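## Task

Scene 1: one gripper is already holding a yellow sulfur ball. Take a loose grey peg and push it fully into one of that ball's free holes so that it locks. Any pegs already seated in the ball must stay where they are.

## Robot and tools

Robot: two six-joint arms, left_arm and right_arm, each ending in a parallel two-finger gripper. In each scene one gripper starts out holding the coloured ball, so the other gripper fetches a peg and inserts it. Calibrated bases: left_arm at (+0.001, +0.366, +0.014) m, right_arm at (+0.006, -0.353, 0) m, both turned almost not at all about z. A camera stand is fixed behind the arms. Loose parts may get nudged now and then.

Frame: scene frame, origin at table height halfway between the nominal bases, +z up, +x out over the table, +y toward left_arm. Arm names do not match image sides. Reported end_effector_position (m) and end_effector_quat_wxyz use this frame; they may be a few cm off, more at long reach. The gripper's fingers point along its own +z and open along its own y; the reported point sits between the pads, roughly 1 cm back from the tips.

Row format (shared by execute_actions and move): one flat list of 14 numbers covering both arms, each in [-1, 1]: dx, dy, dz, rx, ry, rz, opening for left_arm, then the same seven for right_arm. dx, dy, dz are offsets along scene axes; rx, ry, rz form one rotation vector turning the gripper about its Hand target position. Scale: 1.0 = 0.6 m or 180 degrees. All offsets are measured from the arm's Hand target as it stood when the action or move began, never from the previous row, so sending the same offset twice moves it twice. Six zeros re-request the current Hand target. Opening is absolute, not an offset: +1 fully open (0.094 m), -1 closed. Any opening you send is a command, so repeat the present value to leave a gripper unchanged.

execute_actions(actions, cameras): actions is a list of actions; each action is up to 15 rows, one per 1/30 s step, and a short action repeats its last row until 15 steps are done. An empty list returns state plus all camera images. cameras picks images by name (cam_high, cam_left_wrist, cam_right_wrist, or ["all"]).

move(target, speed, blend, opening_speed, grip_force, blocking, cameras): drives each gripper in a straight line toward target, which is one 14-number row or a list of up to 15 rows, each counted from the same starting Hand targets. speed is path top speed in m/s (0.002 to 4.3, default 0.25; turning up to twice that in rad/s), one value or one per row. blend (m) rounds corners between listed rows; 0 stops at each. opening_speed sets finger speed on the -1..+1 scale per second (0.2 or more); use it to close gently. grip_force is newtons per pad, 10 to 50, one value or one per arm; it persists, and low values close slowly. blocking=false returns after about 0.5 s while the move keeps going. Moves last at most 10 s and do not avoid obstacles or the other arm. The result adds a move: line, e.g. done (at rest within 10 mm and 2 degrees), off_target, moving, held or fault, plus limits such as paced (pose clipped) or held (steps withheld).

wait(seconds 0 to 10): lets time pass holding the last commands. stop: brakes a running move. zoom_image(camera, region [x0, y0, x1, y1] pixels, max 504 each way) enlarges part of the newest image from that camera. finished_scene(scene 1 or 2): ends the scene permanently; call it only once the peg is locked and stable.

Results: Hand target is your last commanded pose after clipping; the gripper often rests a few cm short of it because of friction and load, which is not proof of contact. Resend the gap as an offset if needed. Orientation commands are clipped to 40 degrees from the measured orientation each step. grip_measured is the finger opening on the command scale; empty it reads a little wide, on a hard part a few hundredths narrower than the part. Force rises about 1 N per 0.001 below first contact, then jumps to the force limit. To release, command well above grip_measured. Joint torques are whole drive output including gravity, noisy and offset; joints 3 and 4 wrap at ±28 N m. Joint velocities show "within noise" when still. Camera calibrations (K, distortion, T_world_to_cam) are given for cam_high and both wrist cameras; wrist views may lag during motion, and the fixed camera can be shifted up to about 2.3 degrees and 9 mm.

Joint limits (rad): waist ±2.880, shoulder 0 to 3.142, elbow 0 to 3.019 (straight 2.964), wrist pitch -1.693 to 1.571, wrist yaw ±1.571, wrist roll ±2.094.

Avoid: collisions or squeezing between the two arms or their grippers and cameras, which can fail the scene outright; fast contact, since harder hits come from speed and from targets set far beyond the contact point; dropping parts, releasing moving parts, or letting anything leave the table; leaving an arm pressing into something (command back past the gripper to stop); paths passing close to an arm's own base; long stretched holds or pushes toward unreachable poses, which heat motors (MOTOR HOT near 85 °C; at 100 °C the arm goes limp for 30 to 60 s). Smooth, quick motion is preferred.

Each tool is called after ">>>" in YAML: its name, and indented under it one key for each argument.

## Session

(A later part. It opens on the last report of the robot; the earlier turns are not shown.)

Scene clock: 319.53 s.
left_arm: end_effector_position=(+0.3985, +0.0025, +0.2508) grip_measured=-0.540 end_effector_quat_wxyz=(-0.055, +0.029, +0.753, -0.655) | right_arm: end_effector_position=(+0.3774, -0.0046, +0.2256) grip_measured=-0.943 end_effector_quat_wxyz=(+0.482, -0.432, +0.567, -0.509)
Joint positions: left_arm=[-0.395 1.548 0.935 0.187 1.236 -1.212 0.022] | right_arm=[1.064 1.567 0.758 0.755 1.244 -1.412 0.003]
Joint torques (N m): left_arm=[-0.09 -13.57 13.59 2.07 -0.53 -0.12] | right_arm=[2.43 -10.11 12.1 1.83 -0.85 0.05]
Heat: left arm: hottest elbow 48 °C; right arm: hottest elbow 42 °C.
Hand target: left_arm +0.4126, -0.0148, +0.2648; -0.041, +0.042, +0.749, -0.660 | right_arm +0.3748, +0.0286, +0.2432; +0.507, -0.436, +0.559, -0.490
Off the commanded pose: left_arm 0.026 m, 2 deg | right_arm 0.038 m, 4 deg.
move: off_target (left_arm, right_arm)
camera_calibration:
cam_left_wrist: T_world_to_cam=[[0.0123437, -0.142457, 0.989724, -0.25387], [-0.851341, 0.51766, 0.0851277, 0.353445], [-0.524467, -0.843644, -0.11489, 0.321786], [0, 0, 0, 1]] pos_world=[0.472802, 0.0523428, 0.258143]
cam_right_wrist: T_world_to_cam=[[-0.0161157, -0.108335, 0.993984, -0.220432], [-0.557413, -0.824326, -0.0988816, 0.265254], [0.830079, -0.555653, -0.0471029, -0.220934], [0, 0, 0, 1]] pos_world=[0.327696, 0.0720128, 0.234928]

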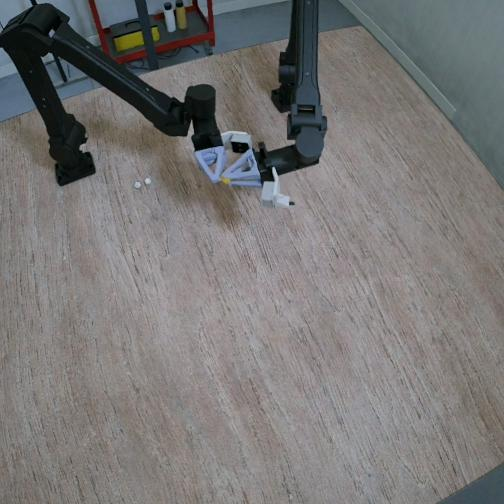

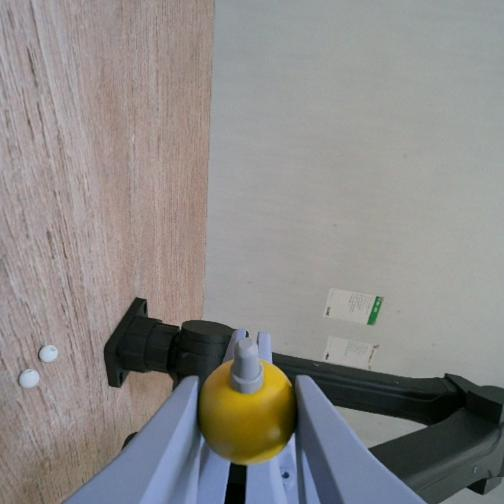

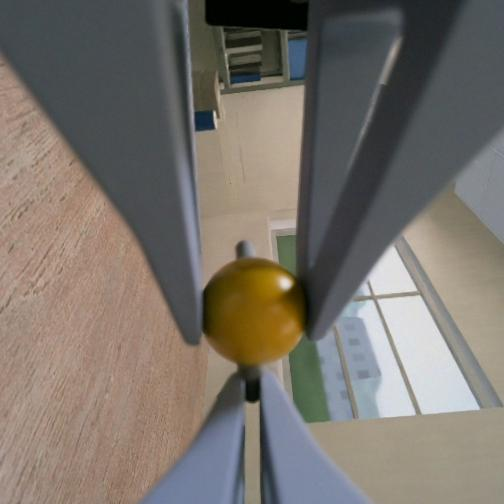

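>>> move:
  target: [0,-0.02,0,0,0,0,-0.682579,-0.01,0.02,0.003,0,0,0.022,-1]
  speed: 0.02
  cameras: ["all"]

>>> zoom_image:
  camera: "cam_right_wrist"
  region: [160, 220, 340, 410]

>>> zoom_image:
  camera: "cam_left_wrist"
  region: [160, 290, 340, 480]

>>> zoom_image:
  camera: "cam_high"
  region: [200, 160, 240, 200]

Scene clock: 327.37 s.
left_arm: end_effector_position=(+0.4062, +0.0012, +0.2480) grip_measured=-0.540 end_effector_quat_wxyz=(-0.043, +0.016, +0.755, -0.654) | right_arm: end_effector_position=(+0.3782, +0.0012, +0.2246) grip_measured=-0.945 end_effector_quat_wxyz=(+0.488, -0.444, +0.560, -0.501)
Joint positions: left_arm=[-0.395 1.556 0.935 0.216 1.202 -1.234 0.022] | right_arm=[1.064 1.567 0.758 0.75 1.21 -1.413 0.003]
Joint torques (N m): left_arm=[-1.79 -13.39 14.37 1.83 0 -0.17] | right_arm=[3.6 -11.11 11.41 2.1 -1.57 0.05]
Heat: left arm: hottest elbow 48 °C; right arm: hottest elbow 42 °C.
Hand target: left_arm +0.4126, -0.0268, +0.2647; -0.041, +0.042, +0.749, -0.660 | right_arm +0.3688, +0.0406, +0.2450; +0.524, -0.455, +0.543, -0.473
Off the commanded pose: left_arm 0.033 m, 3 deg | right_arm 0.045 m, 6 deg.
move: off_target (left_arm, right_arm)
camera_calibration:
cam_left_wrist: T_world_to_cam=[[0.0147119, -0.148105, 0.988862, -0.252077], [-0.868754, 0.487724, 0.0859731, 0.367832], [-0.495025, -0.860343, -0.121492, 0.314088], [0, 0, 0, 1]] pos_world=[0.478746, 0.0534889, 0.255805]
cam_right_wrist: T_world_to_cam=[[-0.00812059, -0.104188, 0.994525, -0.221976], [-0.529221, -0.843407, -0.0926775, 0.258385], [0.848445, -0.527076, -0.0482893, -0.225199], [0, 0, 0, 1]] pos_world=[0.32601, 0.0760994, 0.233833]

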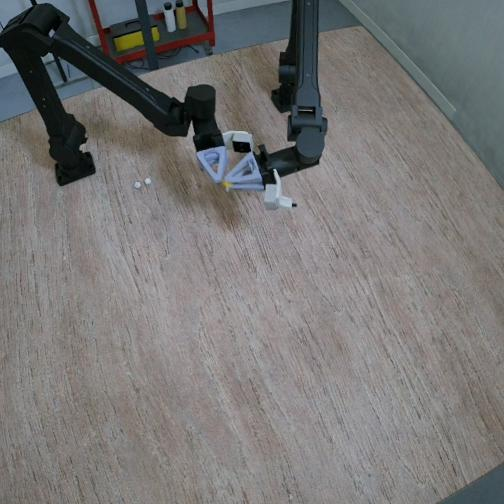

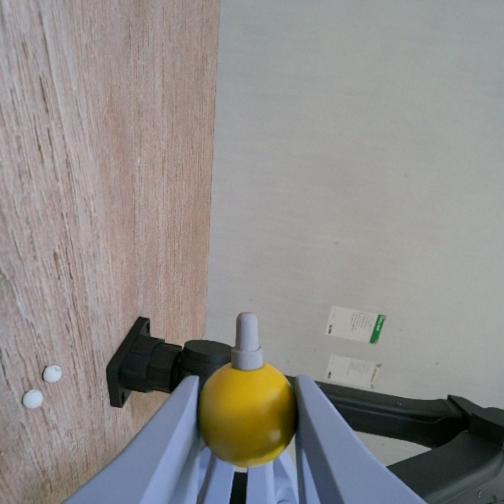

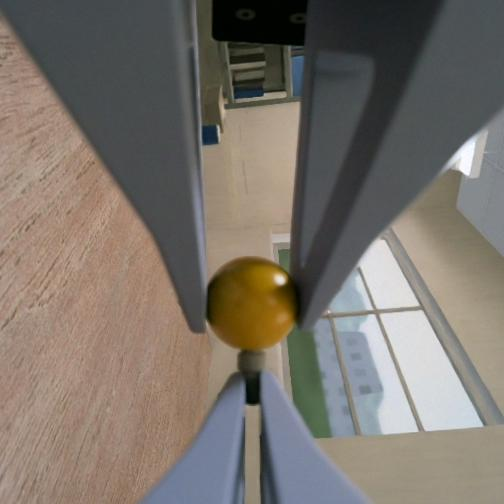

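Scaled by 2.653 from the camera's 504x504 image, which has a finer 720x720 frame.

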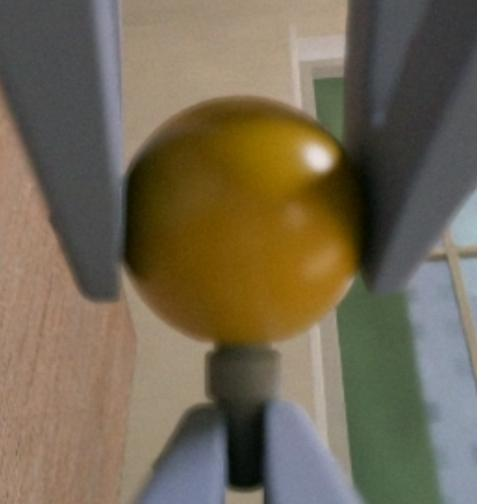

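Scaled by 2.653 from the camera's 504x504 image, which has a finer 720x720 frame.

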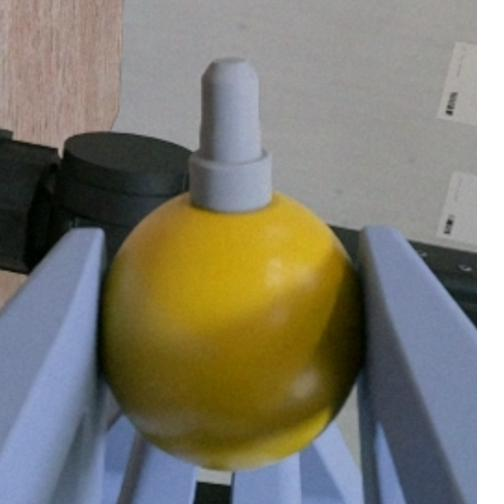

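Scaled by 12.600 from the camera's 504x504 image, which has a finer 720x720 frame.

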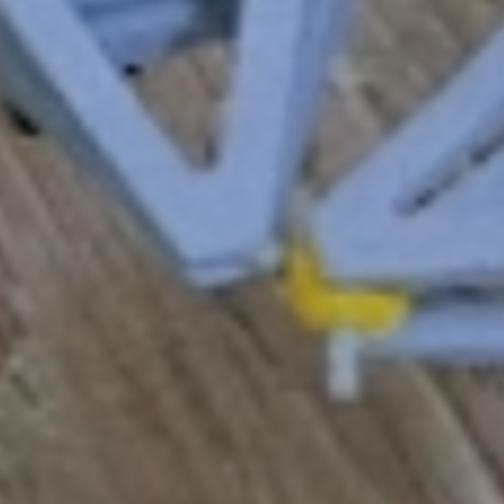

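>>> move:
  target: [0,0.0467,0,0,0,0,-0.682579,0.02,-0.0415,-0.01,0,0,-0.022,-1]
  speed: 0.03
  cameras: ["all"]

>>> zoom_image:
  camera: "cam_right_wrist"
  region: [160, 220, 340, 410]

>>> zoom_image:
  camera: "cam_left_wrist"
  region: [160, 290, 340, 480]

>>> zoom_image:
  camera: "cam_high"
  region: [200, 160, 240, 200]

Scene clock: 338.80 s.
left_arm: end_effector_position=(+0.4038, +0.0068, +0.2475) grip_measured=-0.540 end_effector_quat_wxyz=(-0.053, +0.023, +0.753, -0.655) | right_arm: end_effector_position=(+0.3776, +0.0026, +0.2246) grip_measured=-0.945 end_effector_quat_wxyz=(+0.490, -0.446, +0.559, -0.499)
Joint positions: left_arm=[-0.383 1.556 0.935 0.194 1.237 -1.215 0.022] | right_arm=[1.066 1.567 0.758 0.75 1.206 -1.413 0.003]
Joint torques (N m): left_arm=[0.91 -15.62 12.49 0.7 0.55 0.12] | right_arm=[0.15 -10.64 10.09 2.97 -0.4 0.08]
Heat: left arm: hottest elbow 49 °C; right arm: hottest elbow 43 °C.
Hand target: left_arm +0.4125, +0.0012, +0.2647; -0.041, +0.042, +0.749, -0.660 | right_arm +0.3809, +0.0156, +0.2390; +0.507, -0.436, +0.559, -0.490
Off the commanded pose: left_arm 0.020 m, 3 deg | right_arm 0.020 m, 3 deg.
move: off_target (left_arm, right_arm)
camera_calibration:
cam_left_wrist: T_world_to_cam=[[0.0188581, -0.14309, 0.98953, -0.25269], [-0.856829, 0.50773, 0.0897491, 0.357195], [-0.515256, -0.84955, -0.113029, 0.323591], [0, 0, 0, 1]] pos_world=[0.477553, 0.0573909, 0.254562]
cam_right_wrist: T_world_to_cam=[[-0.00735174, -0.104339, 0.994515, -0.222103], [-0.524418, -0.846402, -0.0926761, 0.257475], [0.851429, -0.522223, -0.0484945, -0.225076], [0, 0, 0, 1]] pos_world=[0.325028, 0.0772137, 0.233832]

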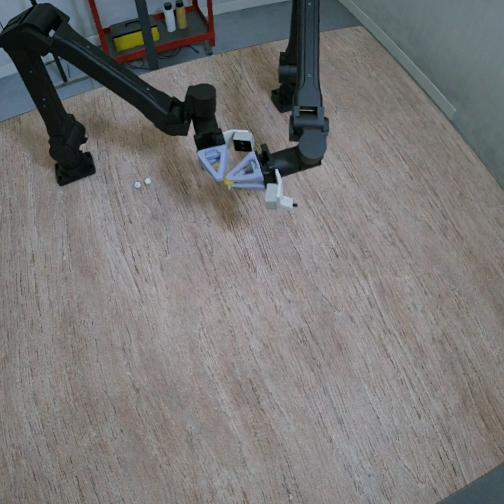

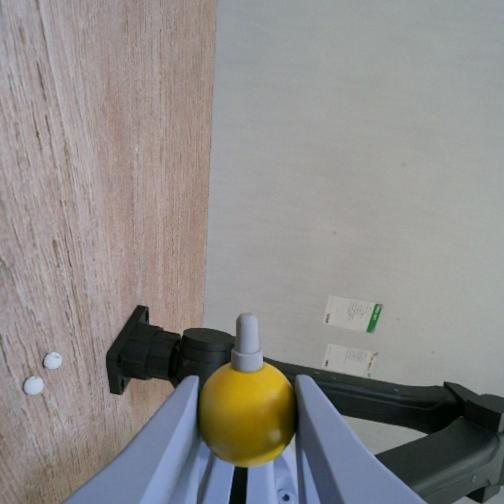

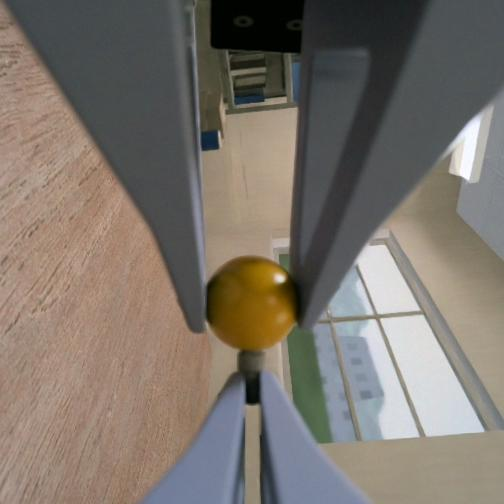

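Scaled by 2.653 from the camera's 504x504 image, which has a finer 720x720 frame.

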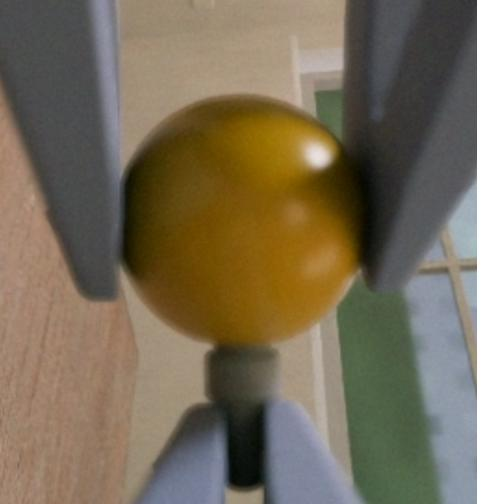

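Scaled by 2.653 from the camera's 504x504 image, which has a finer 720x720 frame.

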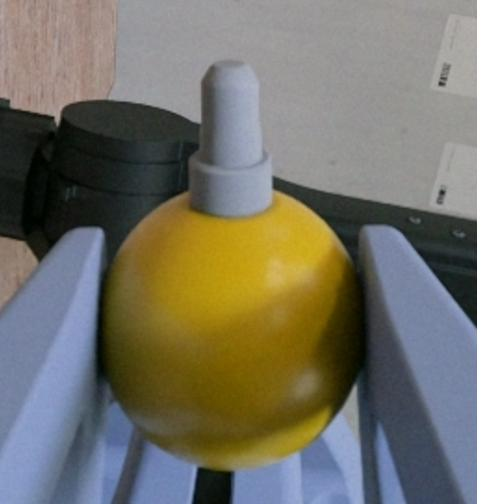

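Scaled by 12.600 from the camera's 504x504 image, which has a finer 720x720 frame.

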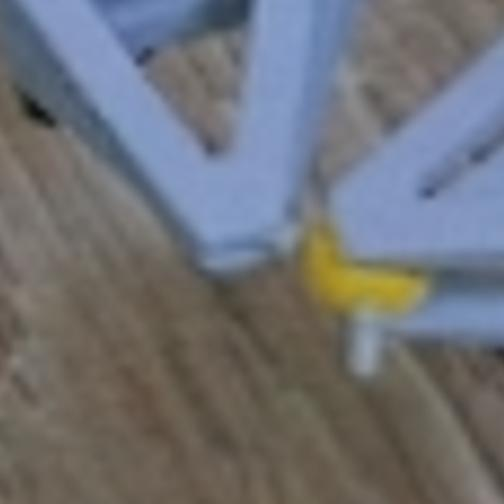

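>>> move:
  target: [0,0,0,0,0,0,-0.682579,-0.008,-0.05,-0.004,0,0,0,-1]
  speed: 0.04
  cameras: ["all"]

>>> zoom_image:
  camera: "cam_right_wrist"
  region: [160, 170, 340, 410]

>>> zoom_image:
  camera: "cam_high"
  region: [200, 160, 240, 200]

Scene clock: 346.23 s.
left_arm: end_effector_position=(+0.4011, +0.0056, +0.2475) grip_measured=-0.540 end_effector_quat_wxyz=(-0.058, +0.026, +0.753, -0.655) | right_arm: end_effector_position=(+0.3717, -0.0040, +0.2242) grip_measured=-0.945 end_effector_quat_wxyz=(+0.502, -0.454, +0.551, -0.488)
Joint positions: left_arm=[-0.386 1.556 0.935 0.189 1.245 -1.213 0.022] | right_arm=[1.065 1.536 0.715 0.769 1.165 -1.413 0.003]
Joint torques (N m): left_arm=[1.14 -15.74 12.51 0.72 0.23 0.12] | right_arm=[-1.61 -12.22 6.94 3.17 0.22 0.07]
Heat: left arm: hottest elbow 49 °C; right arm: hottest elbow 42 °C.
Hand target: left_arm +0.4126, +0.0013, +0.2647; -0.041, +0.042, +0.749, -0.660 | right_arm +0.3760, -0.0143, +0.2368; +0.508, -0.436, +0.559, -0.490
Off the commanded pose: left_arm 0.021 m, 3 deg | right_arm 0.017 m, 2 deg.
move: off_target (left_arm, right_arm)
camera_calibration:
cam_left_wrist: T_world_to_cam=[[0.02056, -0.14203, 0.989649, -0.253451], [-0.851081, 0.516934, 0.0918695, 0.352602], [-0.524632, -0.84416, -0.110251, 0.324238], [0, 0, 0, 1]] pos_world=[0.47541, 0.055439, 0.254182]
cam_right_wrist: T_world_to_cam=[[-0.00475808, -0.112624, 0.993626, -0.223222], [-0.490344, -0.865718, -0.100474, 0.237664], [0.871516, -0.487697, -0.0511053, -0.230261], [0, 0, 0, 1]] pos_world=[0.316151, 0.0683121, 0.233911]

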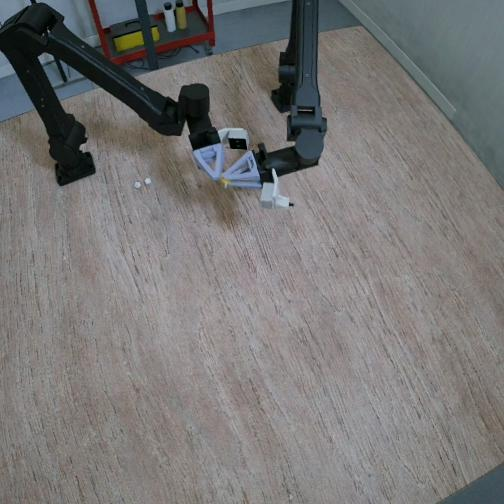

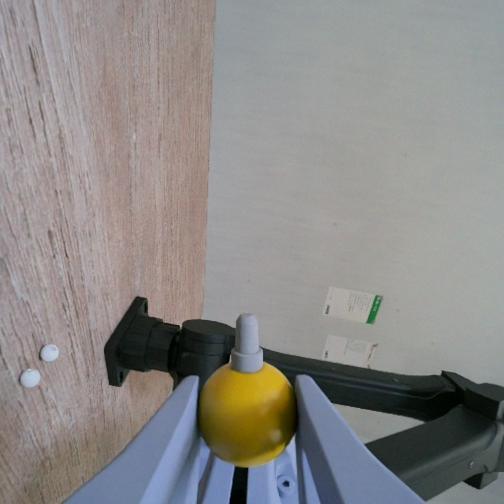

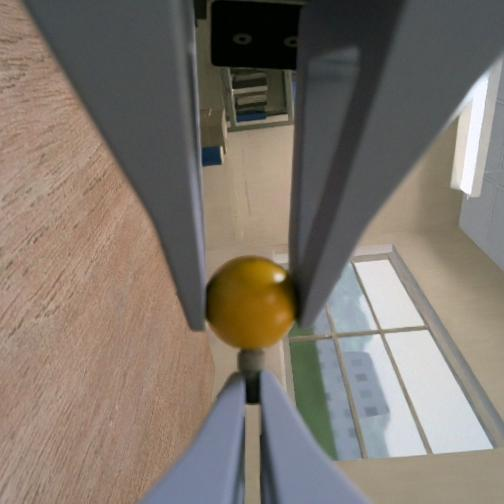

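Scaled by 2.100 from the camera's 504x504 image, which has a finer 720x720 frame.

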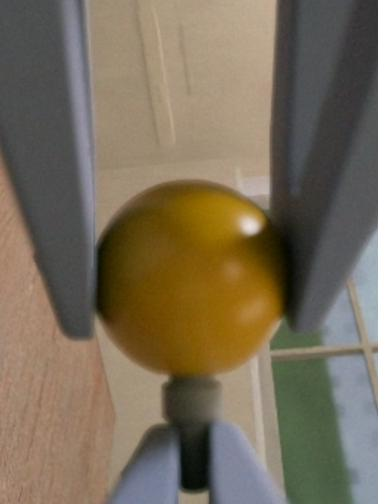

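Scaled by 12.600 from the camera's 504x504 image, which has a finer 720x720 frame.

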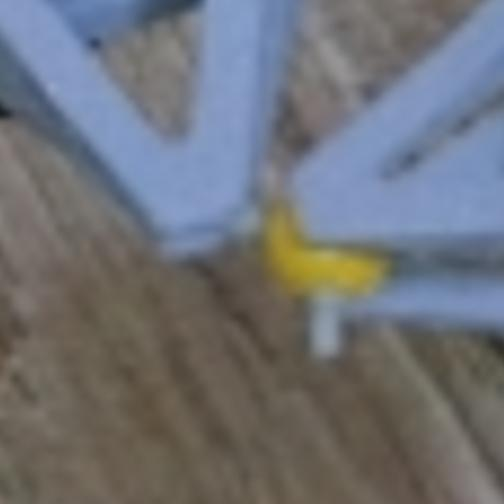

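>>> execute_actions:
  actions: []

>>> zoom_image:
  camera: "cam_right_wrist"
  region: [170, 230, 340, 400]

>>> zoom_image:
  camera: "cam_left_wrist"
  region: [150, 200, 350, 400]

Scene clock: 356.80 s.
left_arm: end_effector_position=(+0.4011, +0.0056, +0.2475) grip_measured=-0.540 end_effector_quat_wxyz=(-0.058, +0.026, +0.753, -0.655) | right_arm: end_effector_position=(+0.3716, -0.0041, +0.2241) grip_measured=-0.945 end_effector_quat_wxyz=(+0.502, -0.454, +0.551, -0.488)
Joint positions: left_arm=[-0.386 1.556 0.935 0.189 1.245 -1.213 0.022] | right_arm=[1.065 1.536 0.715 0.77 1.165 -1.413 0.003]
Joint velocities: within noise
Joint torques (N m): left_arm=[1.03 -15.68 12.45 0.87 0.24 0.15] | right_arm=[-1.73 -12.28 6.86 3.11 0.21 0.07]
Motor temperatures (°C): left_arm=[31 37 49 30 32 29 33] | right_arm=[31 32 41 30 32 31 35]
Heat: left arm: hottest elbow 49 °C; right arm: hottest elbow 41 °C.
Hand target: left_arm +0.4126, +0.0013, +0.2647; -0.041, +0.042, +0.749, -0.660 | right_arm +0.3759, -0.0144, +0.2367; +0.508, -0.436, +0.559, -0.490
Tool commands: left_gripper/opening=-0.682579 right_gripper/opening=-1.0
Off the commanded pose: left_arm 0.021 m, 3 deg | right_arm 0.017 m, 2 deg.
camera_calibration:
cam_left_wrist: T_world_to_cam=[[0.0201077, -0.141982, 0.989665, -0.253241], [-0.8511, 0.516975, 0.0914599, 0.352713], [-0.524618, -0.844143, -0.110445, 0.32428], [0, 0, 0, 1]] pos_world=[0.475409, 0.0554392, 0.25418]
cam_right_wrist: T_world_to_cam=[[-0.00475808, -0.112624, 0.993626, -0.223123], [-0.490344, -0.865718, -0.100474, 0.237654], [0.871516, -0.487697, -0.0511053, -0.230266], [0, 0, 0, 1]] pos_world=[0.316151, 0.0683121, 0.233811]

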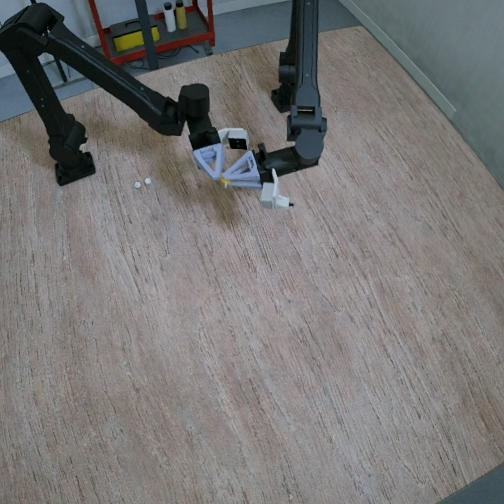

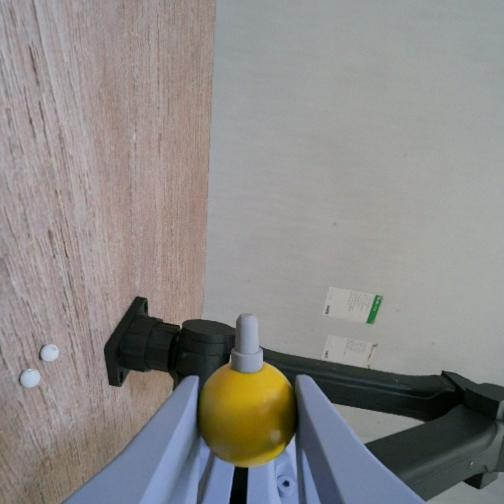

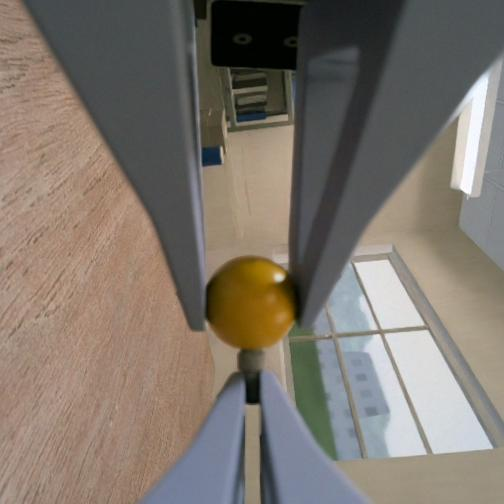

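Scaled by 2.965 from the camera's 504x504 image, which has a finer 720x720 frame.

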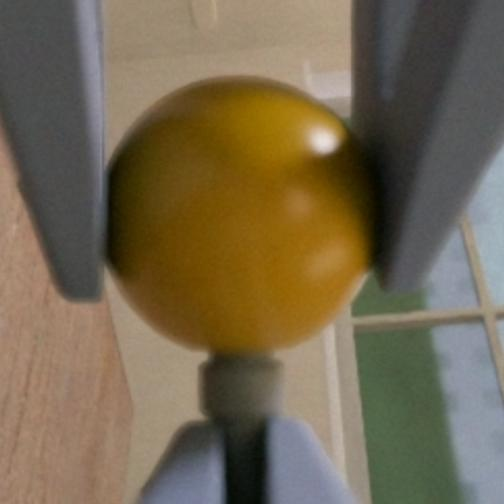

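Scaled by 2.520 from the camera's 504x504 image, which has a finer 720x720 frame.

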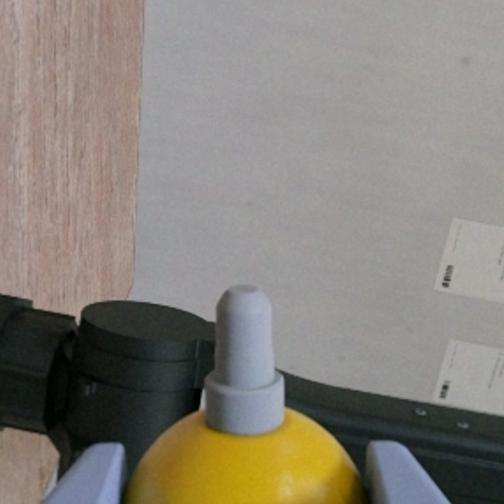

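>>> move:
  target: [0,0,0,0,0,0,-0.682579,0,0.0415,0,0,0,0,-1]
  speed: 0.04
  cameras: ["cam_right_wrist"]

>>> zoom_image:
  camera: "cam_right_wrist"
  region: [170, 230, 340, 400]

Scene clock: 359.80 s.
left_arm: end_effector_position=(+0.4003, +0.0049, +0.2471) grip_measured=-0.540 end_effector_quat_wxyz=(-0.059, +0.026, +0.753, -0.655) | right_arm: end_effector_position=(+0.3720, -0.0026, +0.2233) grip_measured=-0.945 end_effector_quat_wxyz=(+0.495, -0.447, +0.557, -0.495)
Joint positions: left_arm=[-0.388 1.556 0.935 0.186 1.245 -1.211 0.022] | right_arm=[1.071 1.552 0.73 0.77 1.198 -1.413 0.003]
Joint torques (N m): left_arm=[1.26 -15.38 12.55 0.87 0.25 0.14] | right_arm=[0.21 -9.88 10.51 2.5 0.01 0.07]
Heat: left arm: hottest elbow 49 °C; right arm: hottest elbow 40 °C.
Hand target: left_arm +0.4126, +0.0013, +0.2647; -0.041, +0.042, +0.749, -0.660 | right_arm +0.3760, +0.0106, +0.2367; +0.508, -0.436, +0.559, -0.490
Off the commanded pose: left_arm 0.022 m, 3 deg | right_arm 0.019 m, 2 deg.
move: off_target (left_arm, right_arm)
camera_calibration:
cam_right_wrist: T_world_to_cam=[[-0.00917949, -0.111314, 0.993743, -0.220596], [-0.514094, -0.851865, -0.100171, 0.247824], [0.857685, -0.511797, -0.0494064, -0.225122], [0, 0, 0, 1]] pos_world=[0.318464, 0.0713401, 0.232918]
Images, in order (width x height): cam_right_wrist 504x504.

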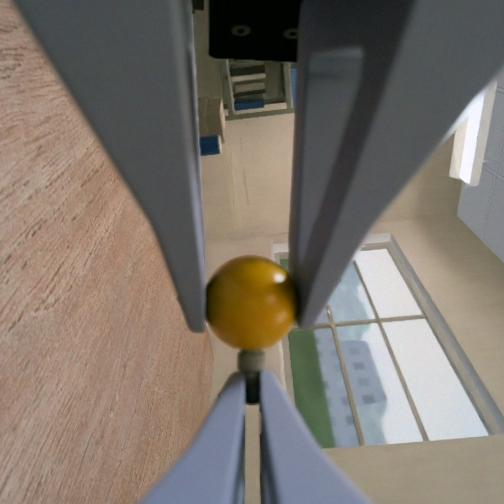

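Scaled by 2.965 from the camera's 504x504 image, which has a finer 720x720 frame.

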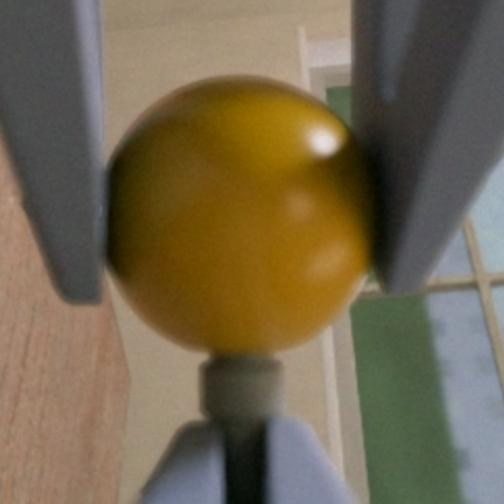

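>>> move:
  target: [0,0,0,0,0,0,-0.682579,0,0,0,0,0,0,-0.5]
  opening_speed: 0.25
  cameras: ["all"]

>>> zoom_image:
  camera: "cam_right_wrist"
  region: [170, 230, 340, 400]

Scene clock: 363.20 s.
left_arm: end_effector_position=(+0.4003, +0.0049, +0.2471) grip_measured=-0.540 end_effector_quat_wxyz=(-0.059, +0.026, +0.753, -0.655) | right_arm: end_effector_position=(+0.3720, -0.0024, +0.2224) grip_measured=-0.502 end_effector_quat_wxyz=(+0.495, -0.447, +0.557, -0.496)
Joint positions: left_arm=[-0.388 1.556 0.935 0.186 1.245 -1.211 0.022] | right_arm=[1.071 1.554 0.73 0.77 1.199 -1.413 0.023]
Joint torques (N m): left_arm=[1.38 -15.5 12.52 0.9 0.24 0.13] | right_arm=[0.09 -9.99 10.52 2.55 -0.03 0.08]
Heat: left arm: hottest elbow 49 °C; right arm: hottest elbow 40 °C.
Hand target: left_arm +0.4126, +0.0013, +0.2647; -0.041, +0.042, +0.749, -0.660 | right_arm +0.3760, +0.0105, +0.2367; +0.508, -0.436, +0.559, -0.490
Off the commanded pose: left_arm 0.022 m, 3 deg | right_arm 0.020 m, 2 deg.
move: off_target (left_arm, right_arm)
camera_calibration:
cam_left_wrist: T_world_to_cam=[[0.021121, -0.143105, 0.989482, -0.253332], [-0.849872, 0.51869, 0.093157, 0.3515], [-0.526566, -0.842901, -0.110665, 0.324025], [0, 0, 0, 1]] pos_world=[0.474701, 0.0545483, 0.253781]
cam_right_wrist: T_world_to_cam=[[-0.00842371, -0.109587, 0.993941, -0.219994], [-0.514454, -0.851867, -0.0982827, 0.247571], [0.857477, -0.512165, -0.0492016, -0.225023], [0, 0, 0, 1]] pos_world=[0.318463, 0.0715402, 0.231921]

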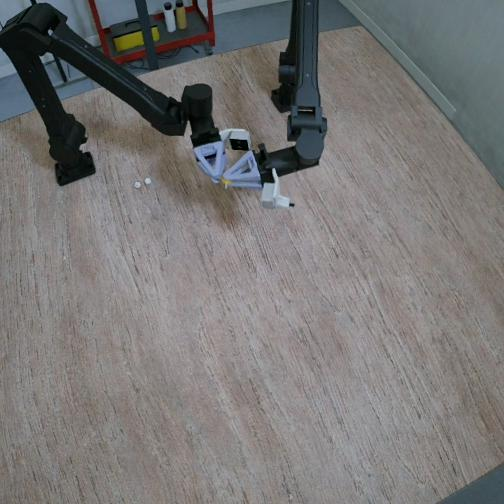

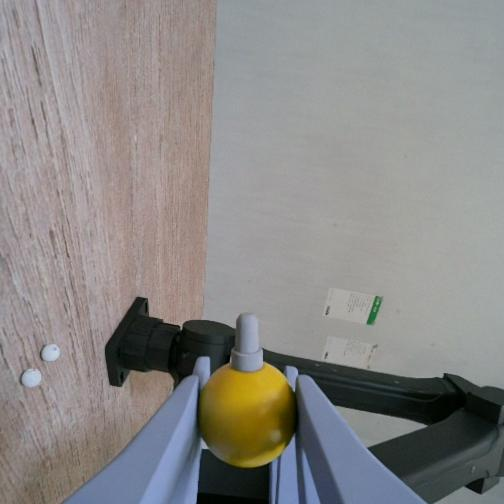

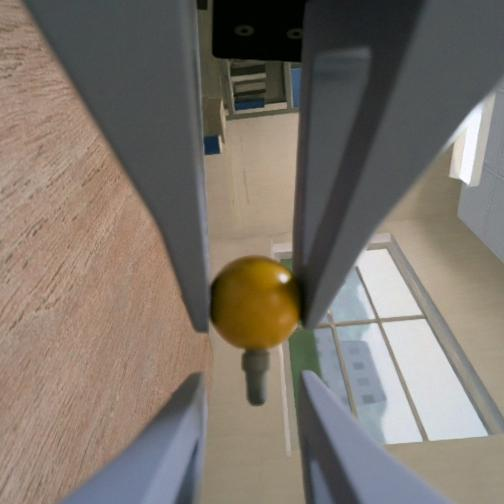

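Scaled by 2.965 from the camera's 504x504 image, which has a finer 720x720 frame.

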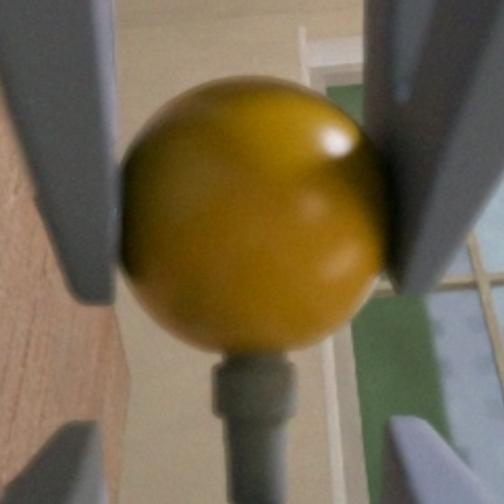

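>>> move:
  target: [0,0,0,0,0,0,-0.682579,-0.165,0.02,0,0,0,0,-0.5]
  speed: 0.12
  cameras: ["all"]

>>> zoom_image:
  camera: "cam_right_wrist"
  region: [170, 130, 340, 300]

>>> zoom_image:
  camera: "cam_high"
  region: [206, 163, 246, 203]

Scene clock: 366.73 s.
left_arm: end_effector_position=(+0.4003, +0.0049, +0.2471) grip_measured=-0.540 end_effector_quat_wxyz=(-0.059, +0.026, +0.753, -0.655) | right_arm: end_effector_position=(+0.2794, +0.0224, +0.2295) grip_measured=-0.501 end_effector_quat_wxyz=(+0.499, -0.443, +0.554, -0.497)
Joint positions: left_arm=[-0.388 1.556 0.935 0.186 1.245 -1.211 0.022] | right_arm=[1.303 1.521 0.706 0.77 1.431 -1.413 0.023]
Joint torques (N m): left_arm=[1.32 -15.56 12.45 0.81 0.26 0.12] | right_arm=[0.26 -11.16 7.16 2.03 0 0.21]
Heat: left arm: hottest elbow 49 °C; right arm: hottest elbow 40 °C.
Hand target: left_arm +0.4126, +0.0013, +0.2647; -0.041, +0.042, +0.749, -0.660 | right_arm +0.2770, +0.0226, +0.2367; +0.508, -0.436, +0.559, -0.490
Off the commanded pose: left_arm 0.022 m, 3 deg | right_arm 0.008 m, 2 deg.
move: off_target (left_arm)
camera_calibration:
cam_left_wrist: T_world_to_cam=[[0.021121, -0.143105, 0.989482, -0.253332], [-0.849872, 0.51869, 0.093157, 0.3515], [-0.526566, -0.842901, -0.110665, 0.324025], [0, 0, 0, 1]] pos_world=[0.474701, 0.0545483, 0.253781]
cam_right_wrist: T_world_to_cam=[[-0.0221087, -0.113662, 0.993273, -0.221009], [-0.512466, -0.851777, -0.108877, 0.22364], [0.858423, -0.511426, -0.0394161, -0.135174], [0, 0, 0, 1]] pos_world=[0.225758, 0.0962397, 0.238544]

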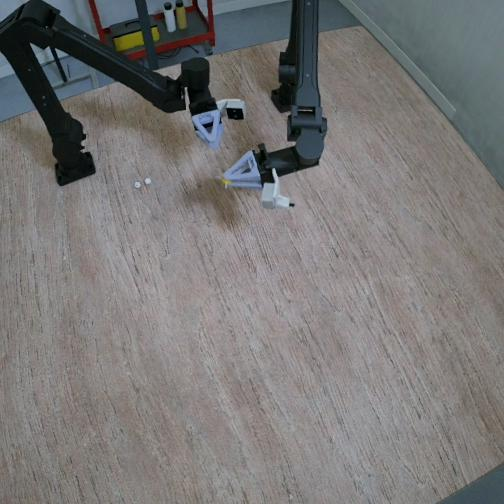

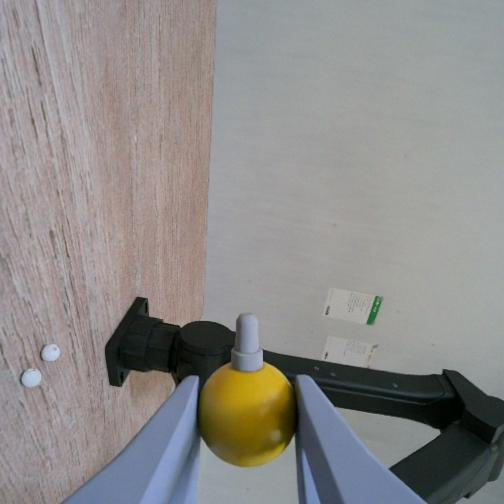

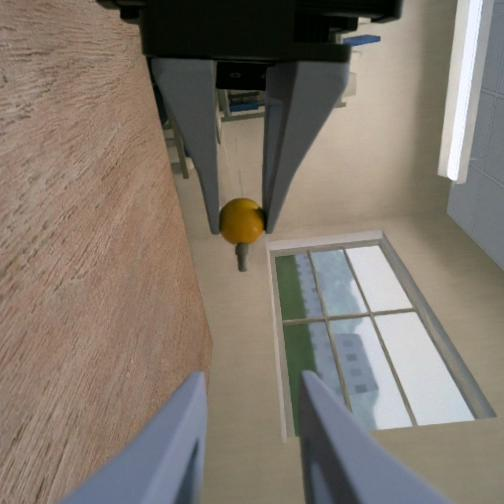

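Scaled by 2.965 from the camera's 504x504 image, which has a finer 720x720 frame.

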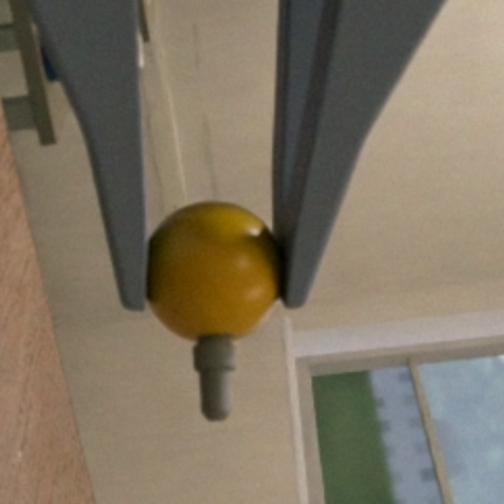

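Scaled by 12.600 from the camera's 504x504 image, which has a finer 720x720 frame.

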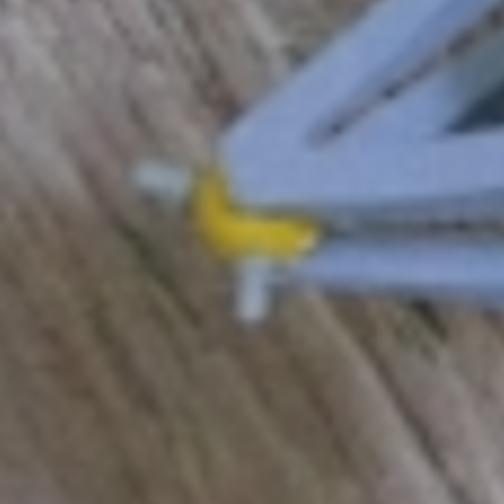

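>>> move:
  target:
    - [0,0,0,0,0,0,-0.682579,0.022,-0.138,0.222,0.2694,0.3975,-0.0324,-0.5]
    - [0,0,0,0,0,0,-0.682579,0.135,-0.038,0.155,0.2694,0.3975,-0.0324,-0.5]
  speed: 0.25
  blend: [0.02,0]
  cameras: ["all"]

Scene clock: 385.30 s.
left_arm: end_effector_position=(+0.4003, +0.0049, +0.2471) grip_measured=-0.540 end_effector_quat_wxyz=(-0.059, +0.026, +0.753, -0.655) | right_arm: end_effector_position=(+0.3459, -0.0074, +0.2983) grip_measured=-0.501 end_effector_quat_wxyz=(+0.162, -0.377, +0.910, +0.066)
Joint positions: left_arm=[-0.388 1.556 0.935 0.186 1.245 -1.211 0.022] | right_arm=[0.777 1.382 1.424 -1.26 0.005 0.009 0.023]
Joint torques (N m): left_arm=[1.38 -15.68 12.52 0.9 0.26 0.14] | right_arm=[-0.62 -11.46 13.76 2.11 -0.19 0.01]
Heat: left arm: hottest elbow 49 °C; right arm: hottest elbow 41 °C.
Hand target: left_arm +0.4126, +0.0013, +0.2647; -0.041, +0.042, +0.749, -0.660 | right_arm +0.3581, -0.0003, +0.3297; +0.197, -0.374, +0.903, +0.081
Off the commanded pose: left_arm 0.022 m, 3 deg | right_arm 0.034 m, 4 deg.
move: off_target (left_arm, right_arm)
camera_calibration:
cam_left_wrist: T_world_to_cam=[[0.021121, -0.143105, 0.989482, -0.253332], [-0.849872, 0.51869, 0.093157, 0.3515], [-0.526566, -0.842901, -0.110665, 0.324025], [0, 0, 0, 1]] pos_world=[0.474701, 0.0545483, 0.253781]
cam_right_wrist: T_world_to_cam=[[0.70117, -0.712826, 0.0154926, -0.254293], [-0.711652, -0.698353, 0.0765154, 0.254562], [-0.0437228, -0.0646756, -0.996948, 0.396183], [0, 0, 0, 1]] pos_world=[0.376784, 0.022131, 0.379435]

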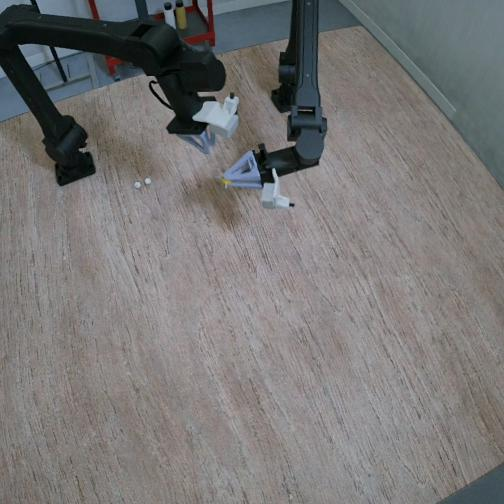

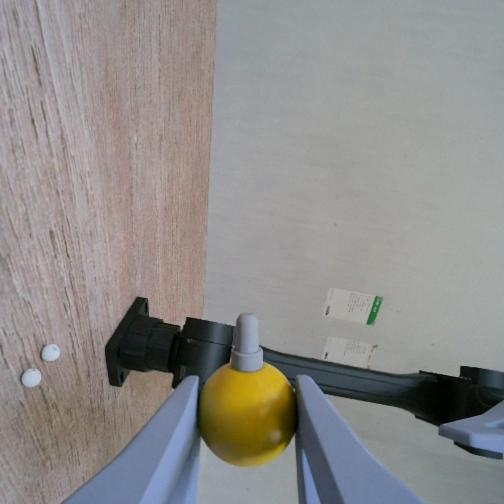

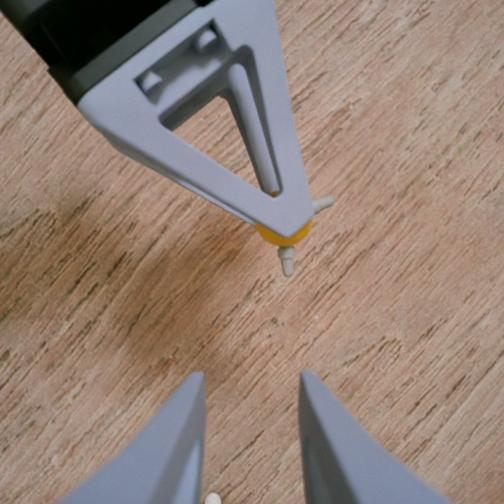

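>>> zoom_image:
  camera: "cam_right_wrist"
  region: [240, 180, 350, 290]

Scaled by 4.582 from the camera's 504x504 image, which has a finer 720x720 frame.

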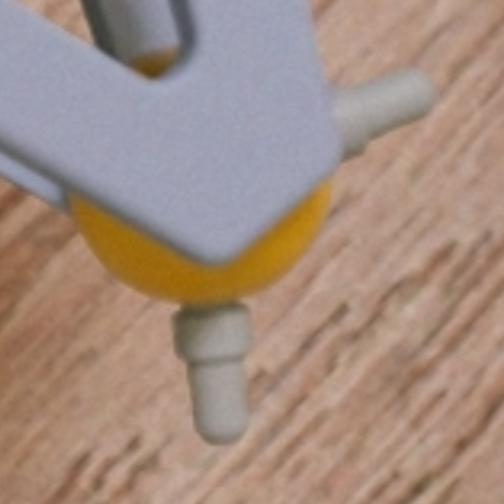

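>>> move:
  target: [0,0,0,0,0,0,-0.682579,0,0,-0.07,0,0,0,-0.5]
  speed: 0.1
  cameras: ["all"]

>>> zoom_image:
  camera: "cam_right_wrist"
  region: [240, 180, 350, 290]

Scene clock: 391.97 s.
left_arm: end_effector_position=(+0.4003, +0.0049, +0.2471) grip_measured=-0.540 end_effector_quat_wxyz=(-0.059, +0.026, +0.753, -0.655) | right_arm: end_effector_position=(+0.3528, -0.0002, +0.2791) grip_measured=-0.501 end_effector_quat_wxyz=(+0.183, -0.375, +0.906, +0.076)
Joint positions: left_arm=[-0.388 1.556 0.935 0.186 1.245 -1.211 0.022] | right_arm=[0.777 1.379 1.359 -1.151 0.004 0.009 0.023]
Joint torques (N m): left_arm=[1.55 -15.56 12.49 0.79 0.26 0.14] | right_arm=[-0.97 -11.4 9.88 2.25 -0.21 -0.01]
Heat: left arm: hottest elbow 49 °C; right arm: hottest elbow 42 °C.
Hand target: left_arm +0.4126, +0.0013, +0.2647; -0.041, +0.042, +0.749, -0.660 | right_arm +0.3580, -0.0002, +0.2877; +0.197, -0.374, +0.903, +0.081
Off the commanded pose: left_arm 0.022 m, 3 deg | right_arm 0.010 m, 2 deg.
move: off_target (left_arm)
camera_calibration:
cam_left_wrist: T_world_to_cam=[[0.021121, -0.143105, 0.989482, -0.253332], [-0.849872, 0.51869, 0.093157, 0.3515], [-0.526566, -0.842901, -0.110665, 0.324025], [0, 0, 0, 1]] pos_world=[0.474701, 0.0545483, 0.253781]
cam_right_wrist: T_world_to_cam=[[0.700899, -0.713124, 0.0139446, -0.253158], [-0.713173, -0.700375, 0.0292941, 0.279714], [-0.0111239, -0.0304772, -0.999474, 0.367019], [0, 0, 0, 1]] pos_world=[0.381006, 0.0265577, 0.362162]

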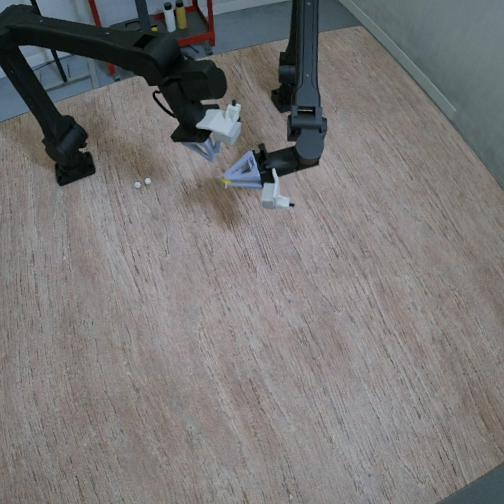

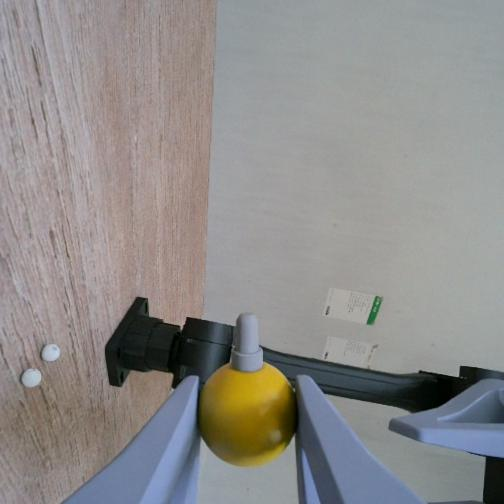

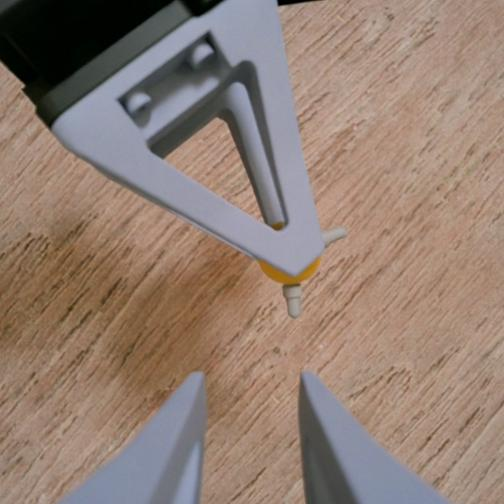

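Scaled by 4.582 from the camera's 504x504 image, which has a finer 720x720 frame.

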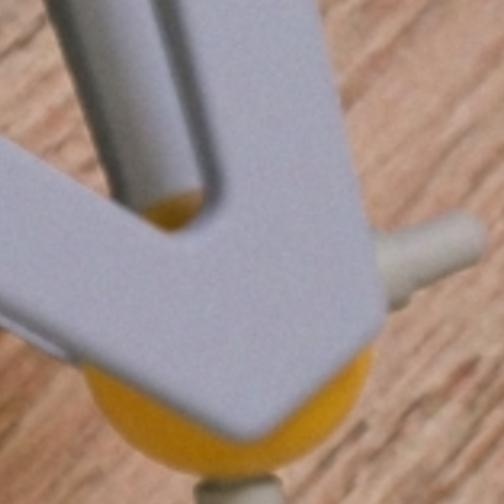

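>>> zoom_image:
  camera: "cam_right_wrist"
  region: [260, 260, 330, 330]

>>> zoom_image:
  camera: "cam_left_wrist"
  region: [190, 300, 310, 420]

Scaled by 7.200 from the camera's 504x504 image, which has a finer 720x720 frame.

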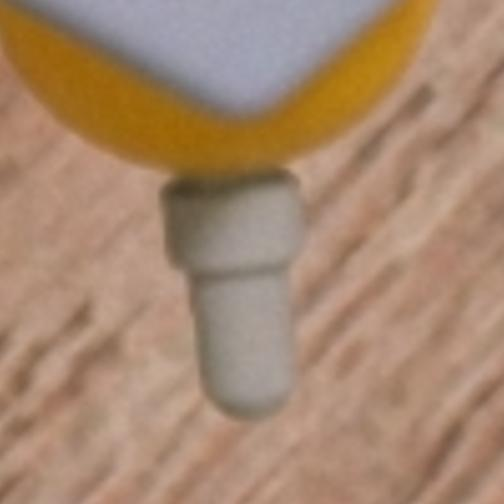

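Scaled by 4.200 from the camera's 504x504 image, which has a finer 720x720 frame.

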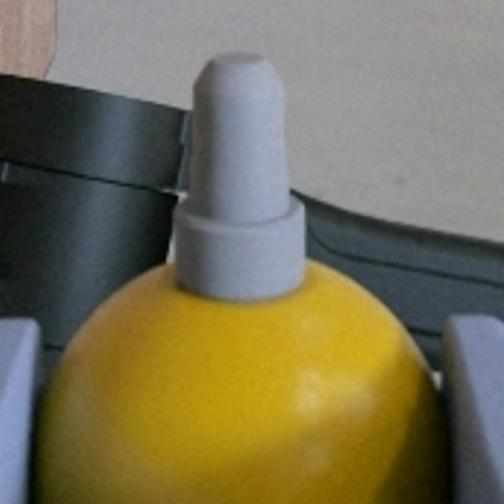

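>>> move:
  target: [0,0,0,0,0,0,-0.682579,0.03,-0.0147,-0.0285,-0.0772,0.0729,0.0203,-0.5]
  speed: 0.1
  cameras: ["all"]

Scene clock: 419.43 s.
left_arm: end_effector_position=(+0.4003, +0.0049, +0.2471) grip_measured=-0.540 end_effector_quat_wxyz=(-0.059, +0.026, +0.753, -0.655) | right_arm: end_effector_position=(+0.3642, -0.0145, +0.2522) grip_measured=-0.501 end_effector_quat_wxyz=(+0.026, -0.411, +0.911, +0.014)
Joint positions: left_arm=[-0.388 1.556 0.935 0.186 1.245 -1.211 0.022] | right_arm=[0.735 1.59 1.568 -1.492 -0.009 -0.094 0.023]
Joint torques (N m): left_arm=[1.49 -15.62 12.44 0.87 0.26 0.12] | right_arm=[-0.91 -12.81 13.24 0.51 -0.14 -0.01]
Heat: left arm: hottest elbow 49 °C; right arm: hottest elbow 41 °C.
Hand target: left_arm +0.4126, +0.0013, +0.2647; -0.041, +0.042, +0.749, -0.660 | right_arm +0.3761, -0.0091, +0.2705; +0.044, -0.412, +0.910, +0.020
Off the commanded pose: left_arm 0.022 m, 3 deg | right_arm 0.023 m, 2 deg.
move: off_target (left_arm, right_arm)
camera_calibration:
cam_left_wrist: T_world_to_cam=[[0.021121, -0.143105, 0.989482, -0.253332], [-0.849872, 0.51869, 0.093157, 0.3515], [-0.526566, -0.842901, -0.110665, 0.324025], [0, 0, 0, 1]] pos_world=[0.474701, 0.0545483, 0.253781]
cam_right_wrist: T_world_to_cam=[[0.747578, -0.664066, 0.0120023, -0.286801], [-0.622189, -0.693882, 0.362503, 0.161506], [-0.232398, -0.278467, -0.931905, 0.399891], [0, 0, 0, 1]] pos_world=[0.407827, 0.0329676, 0.317557]

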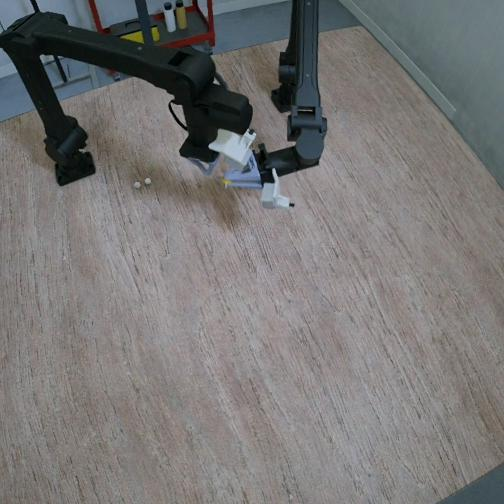

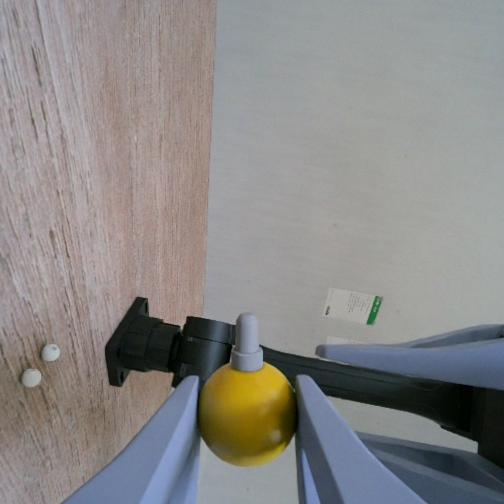

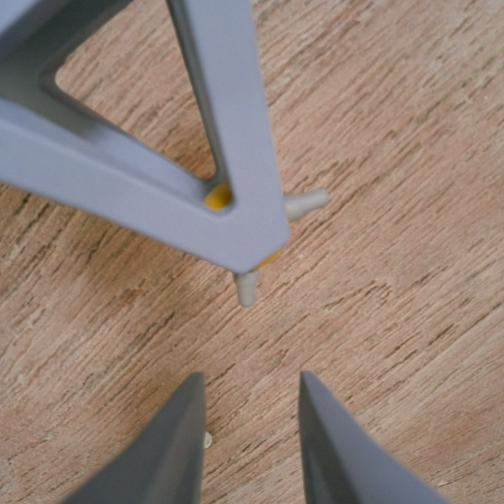

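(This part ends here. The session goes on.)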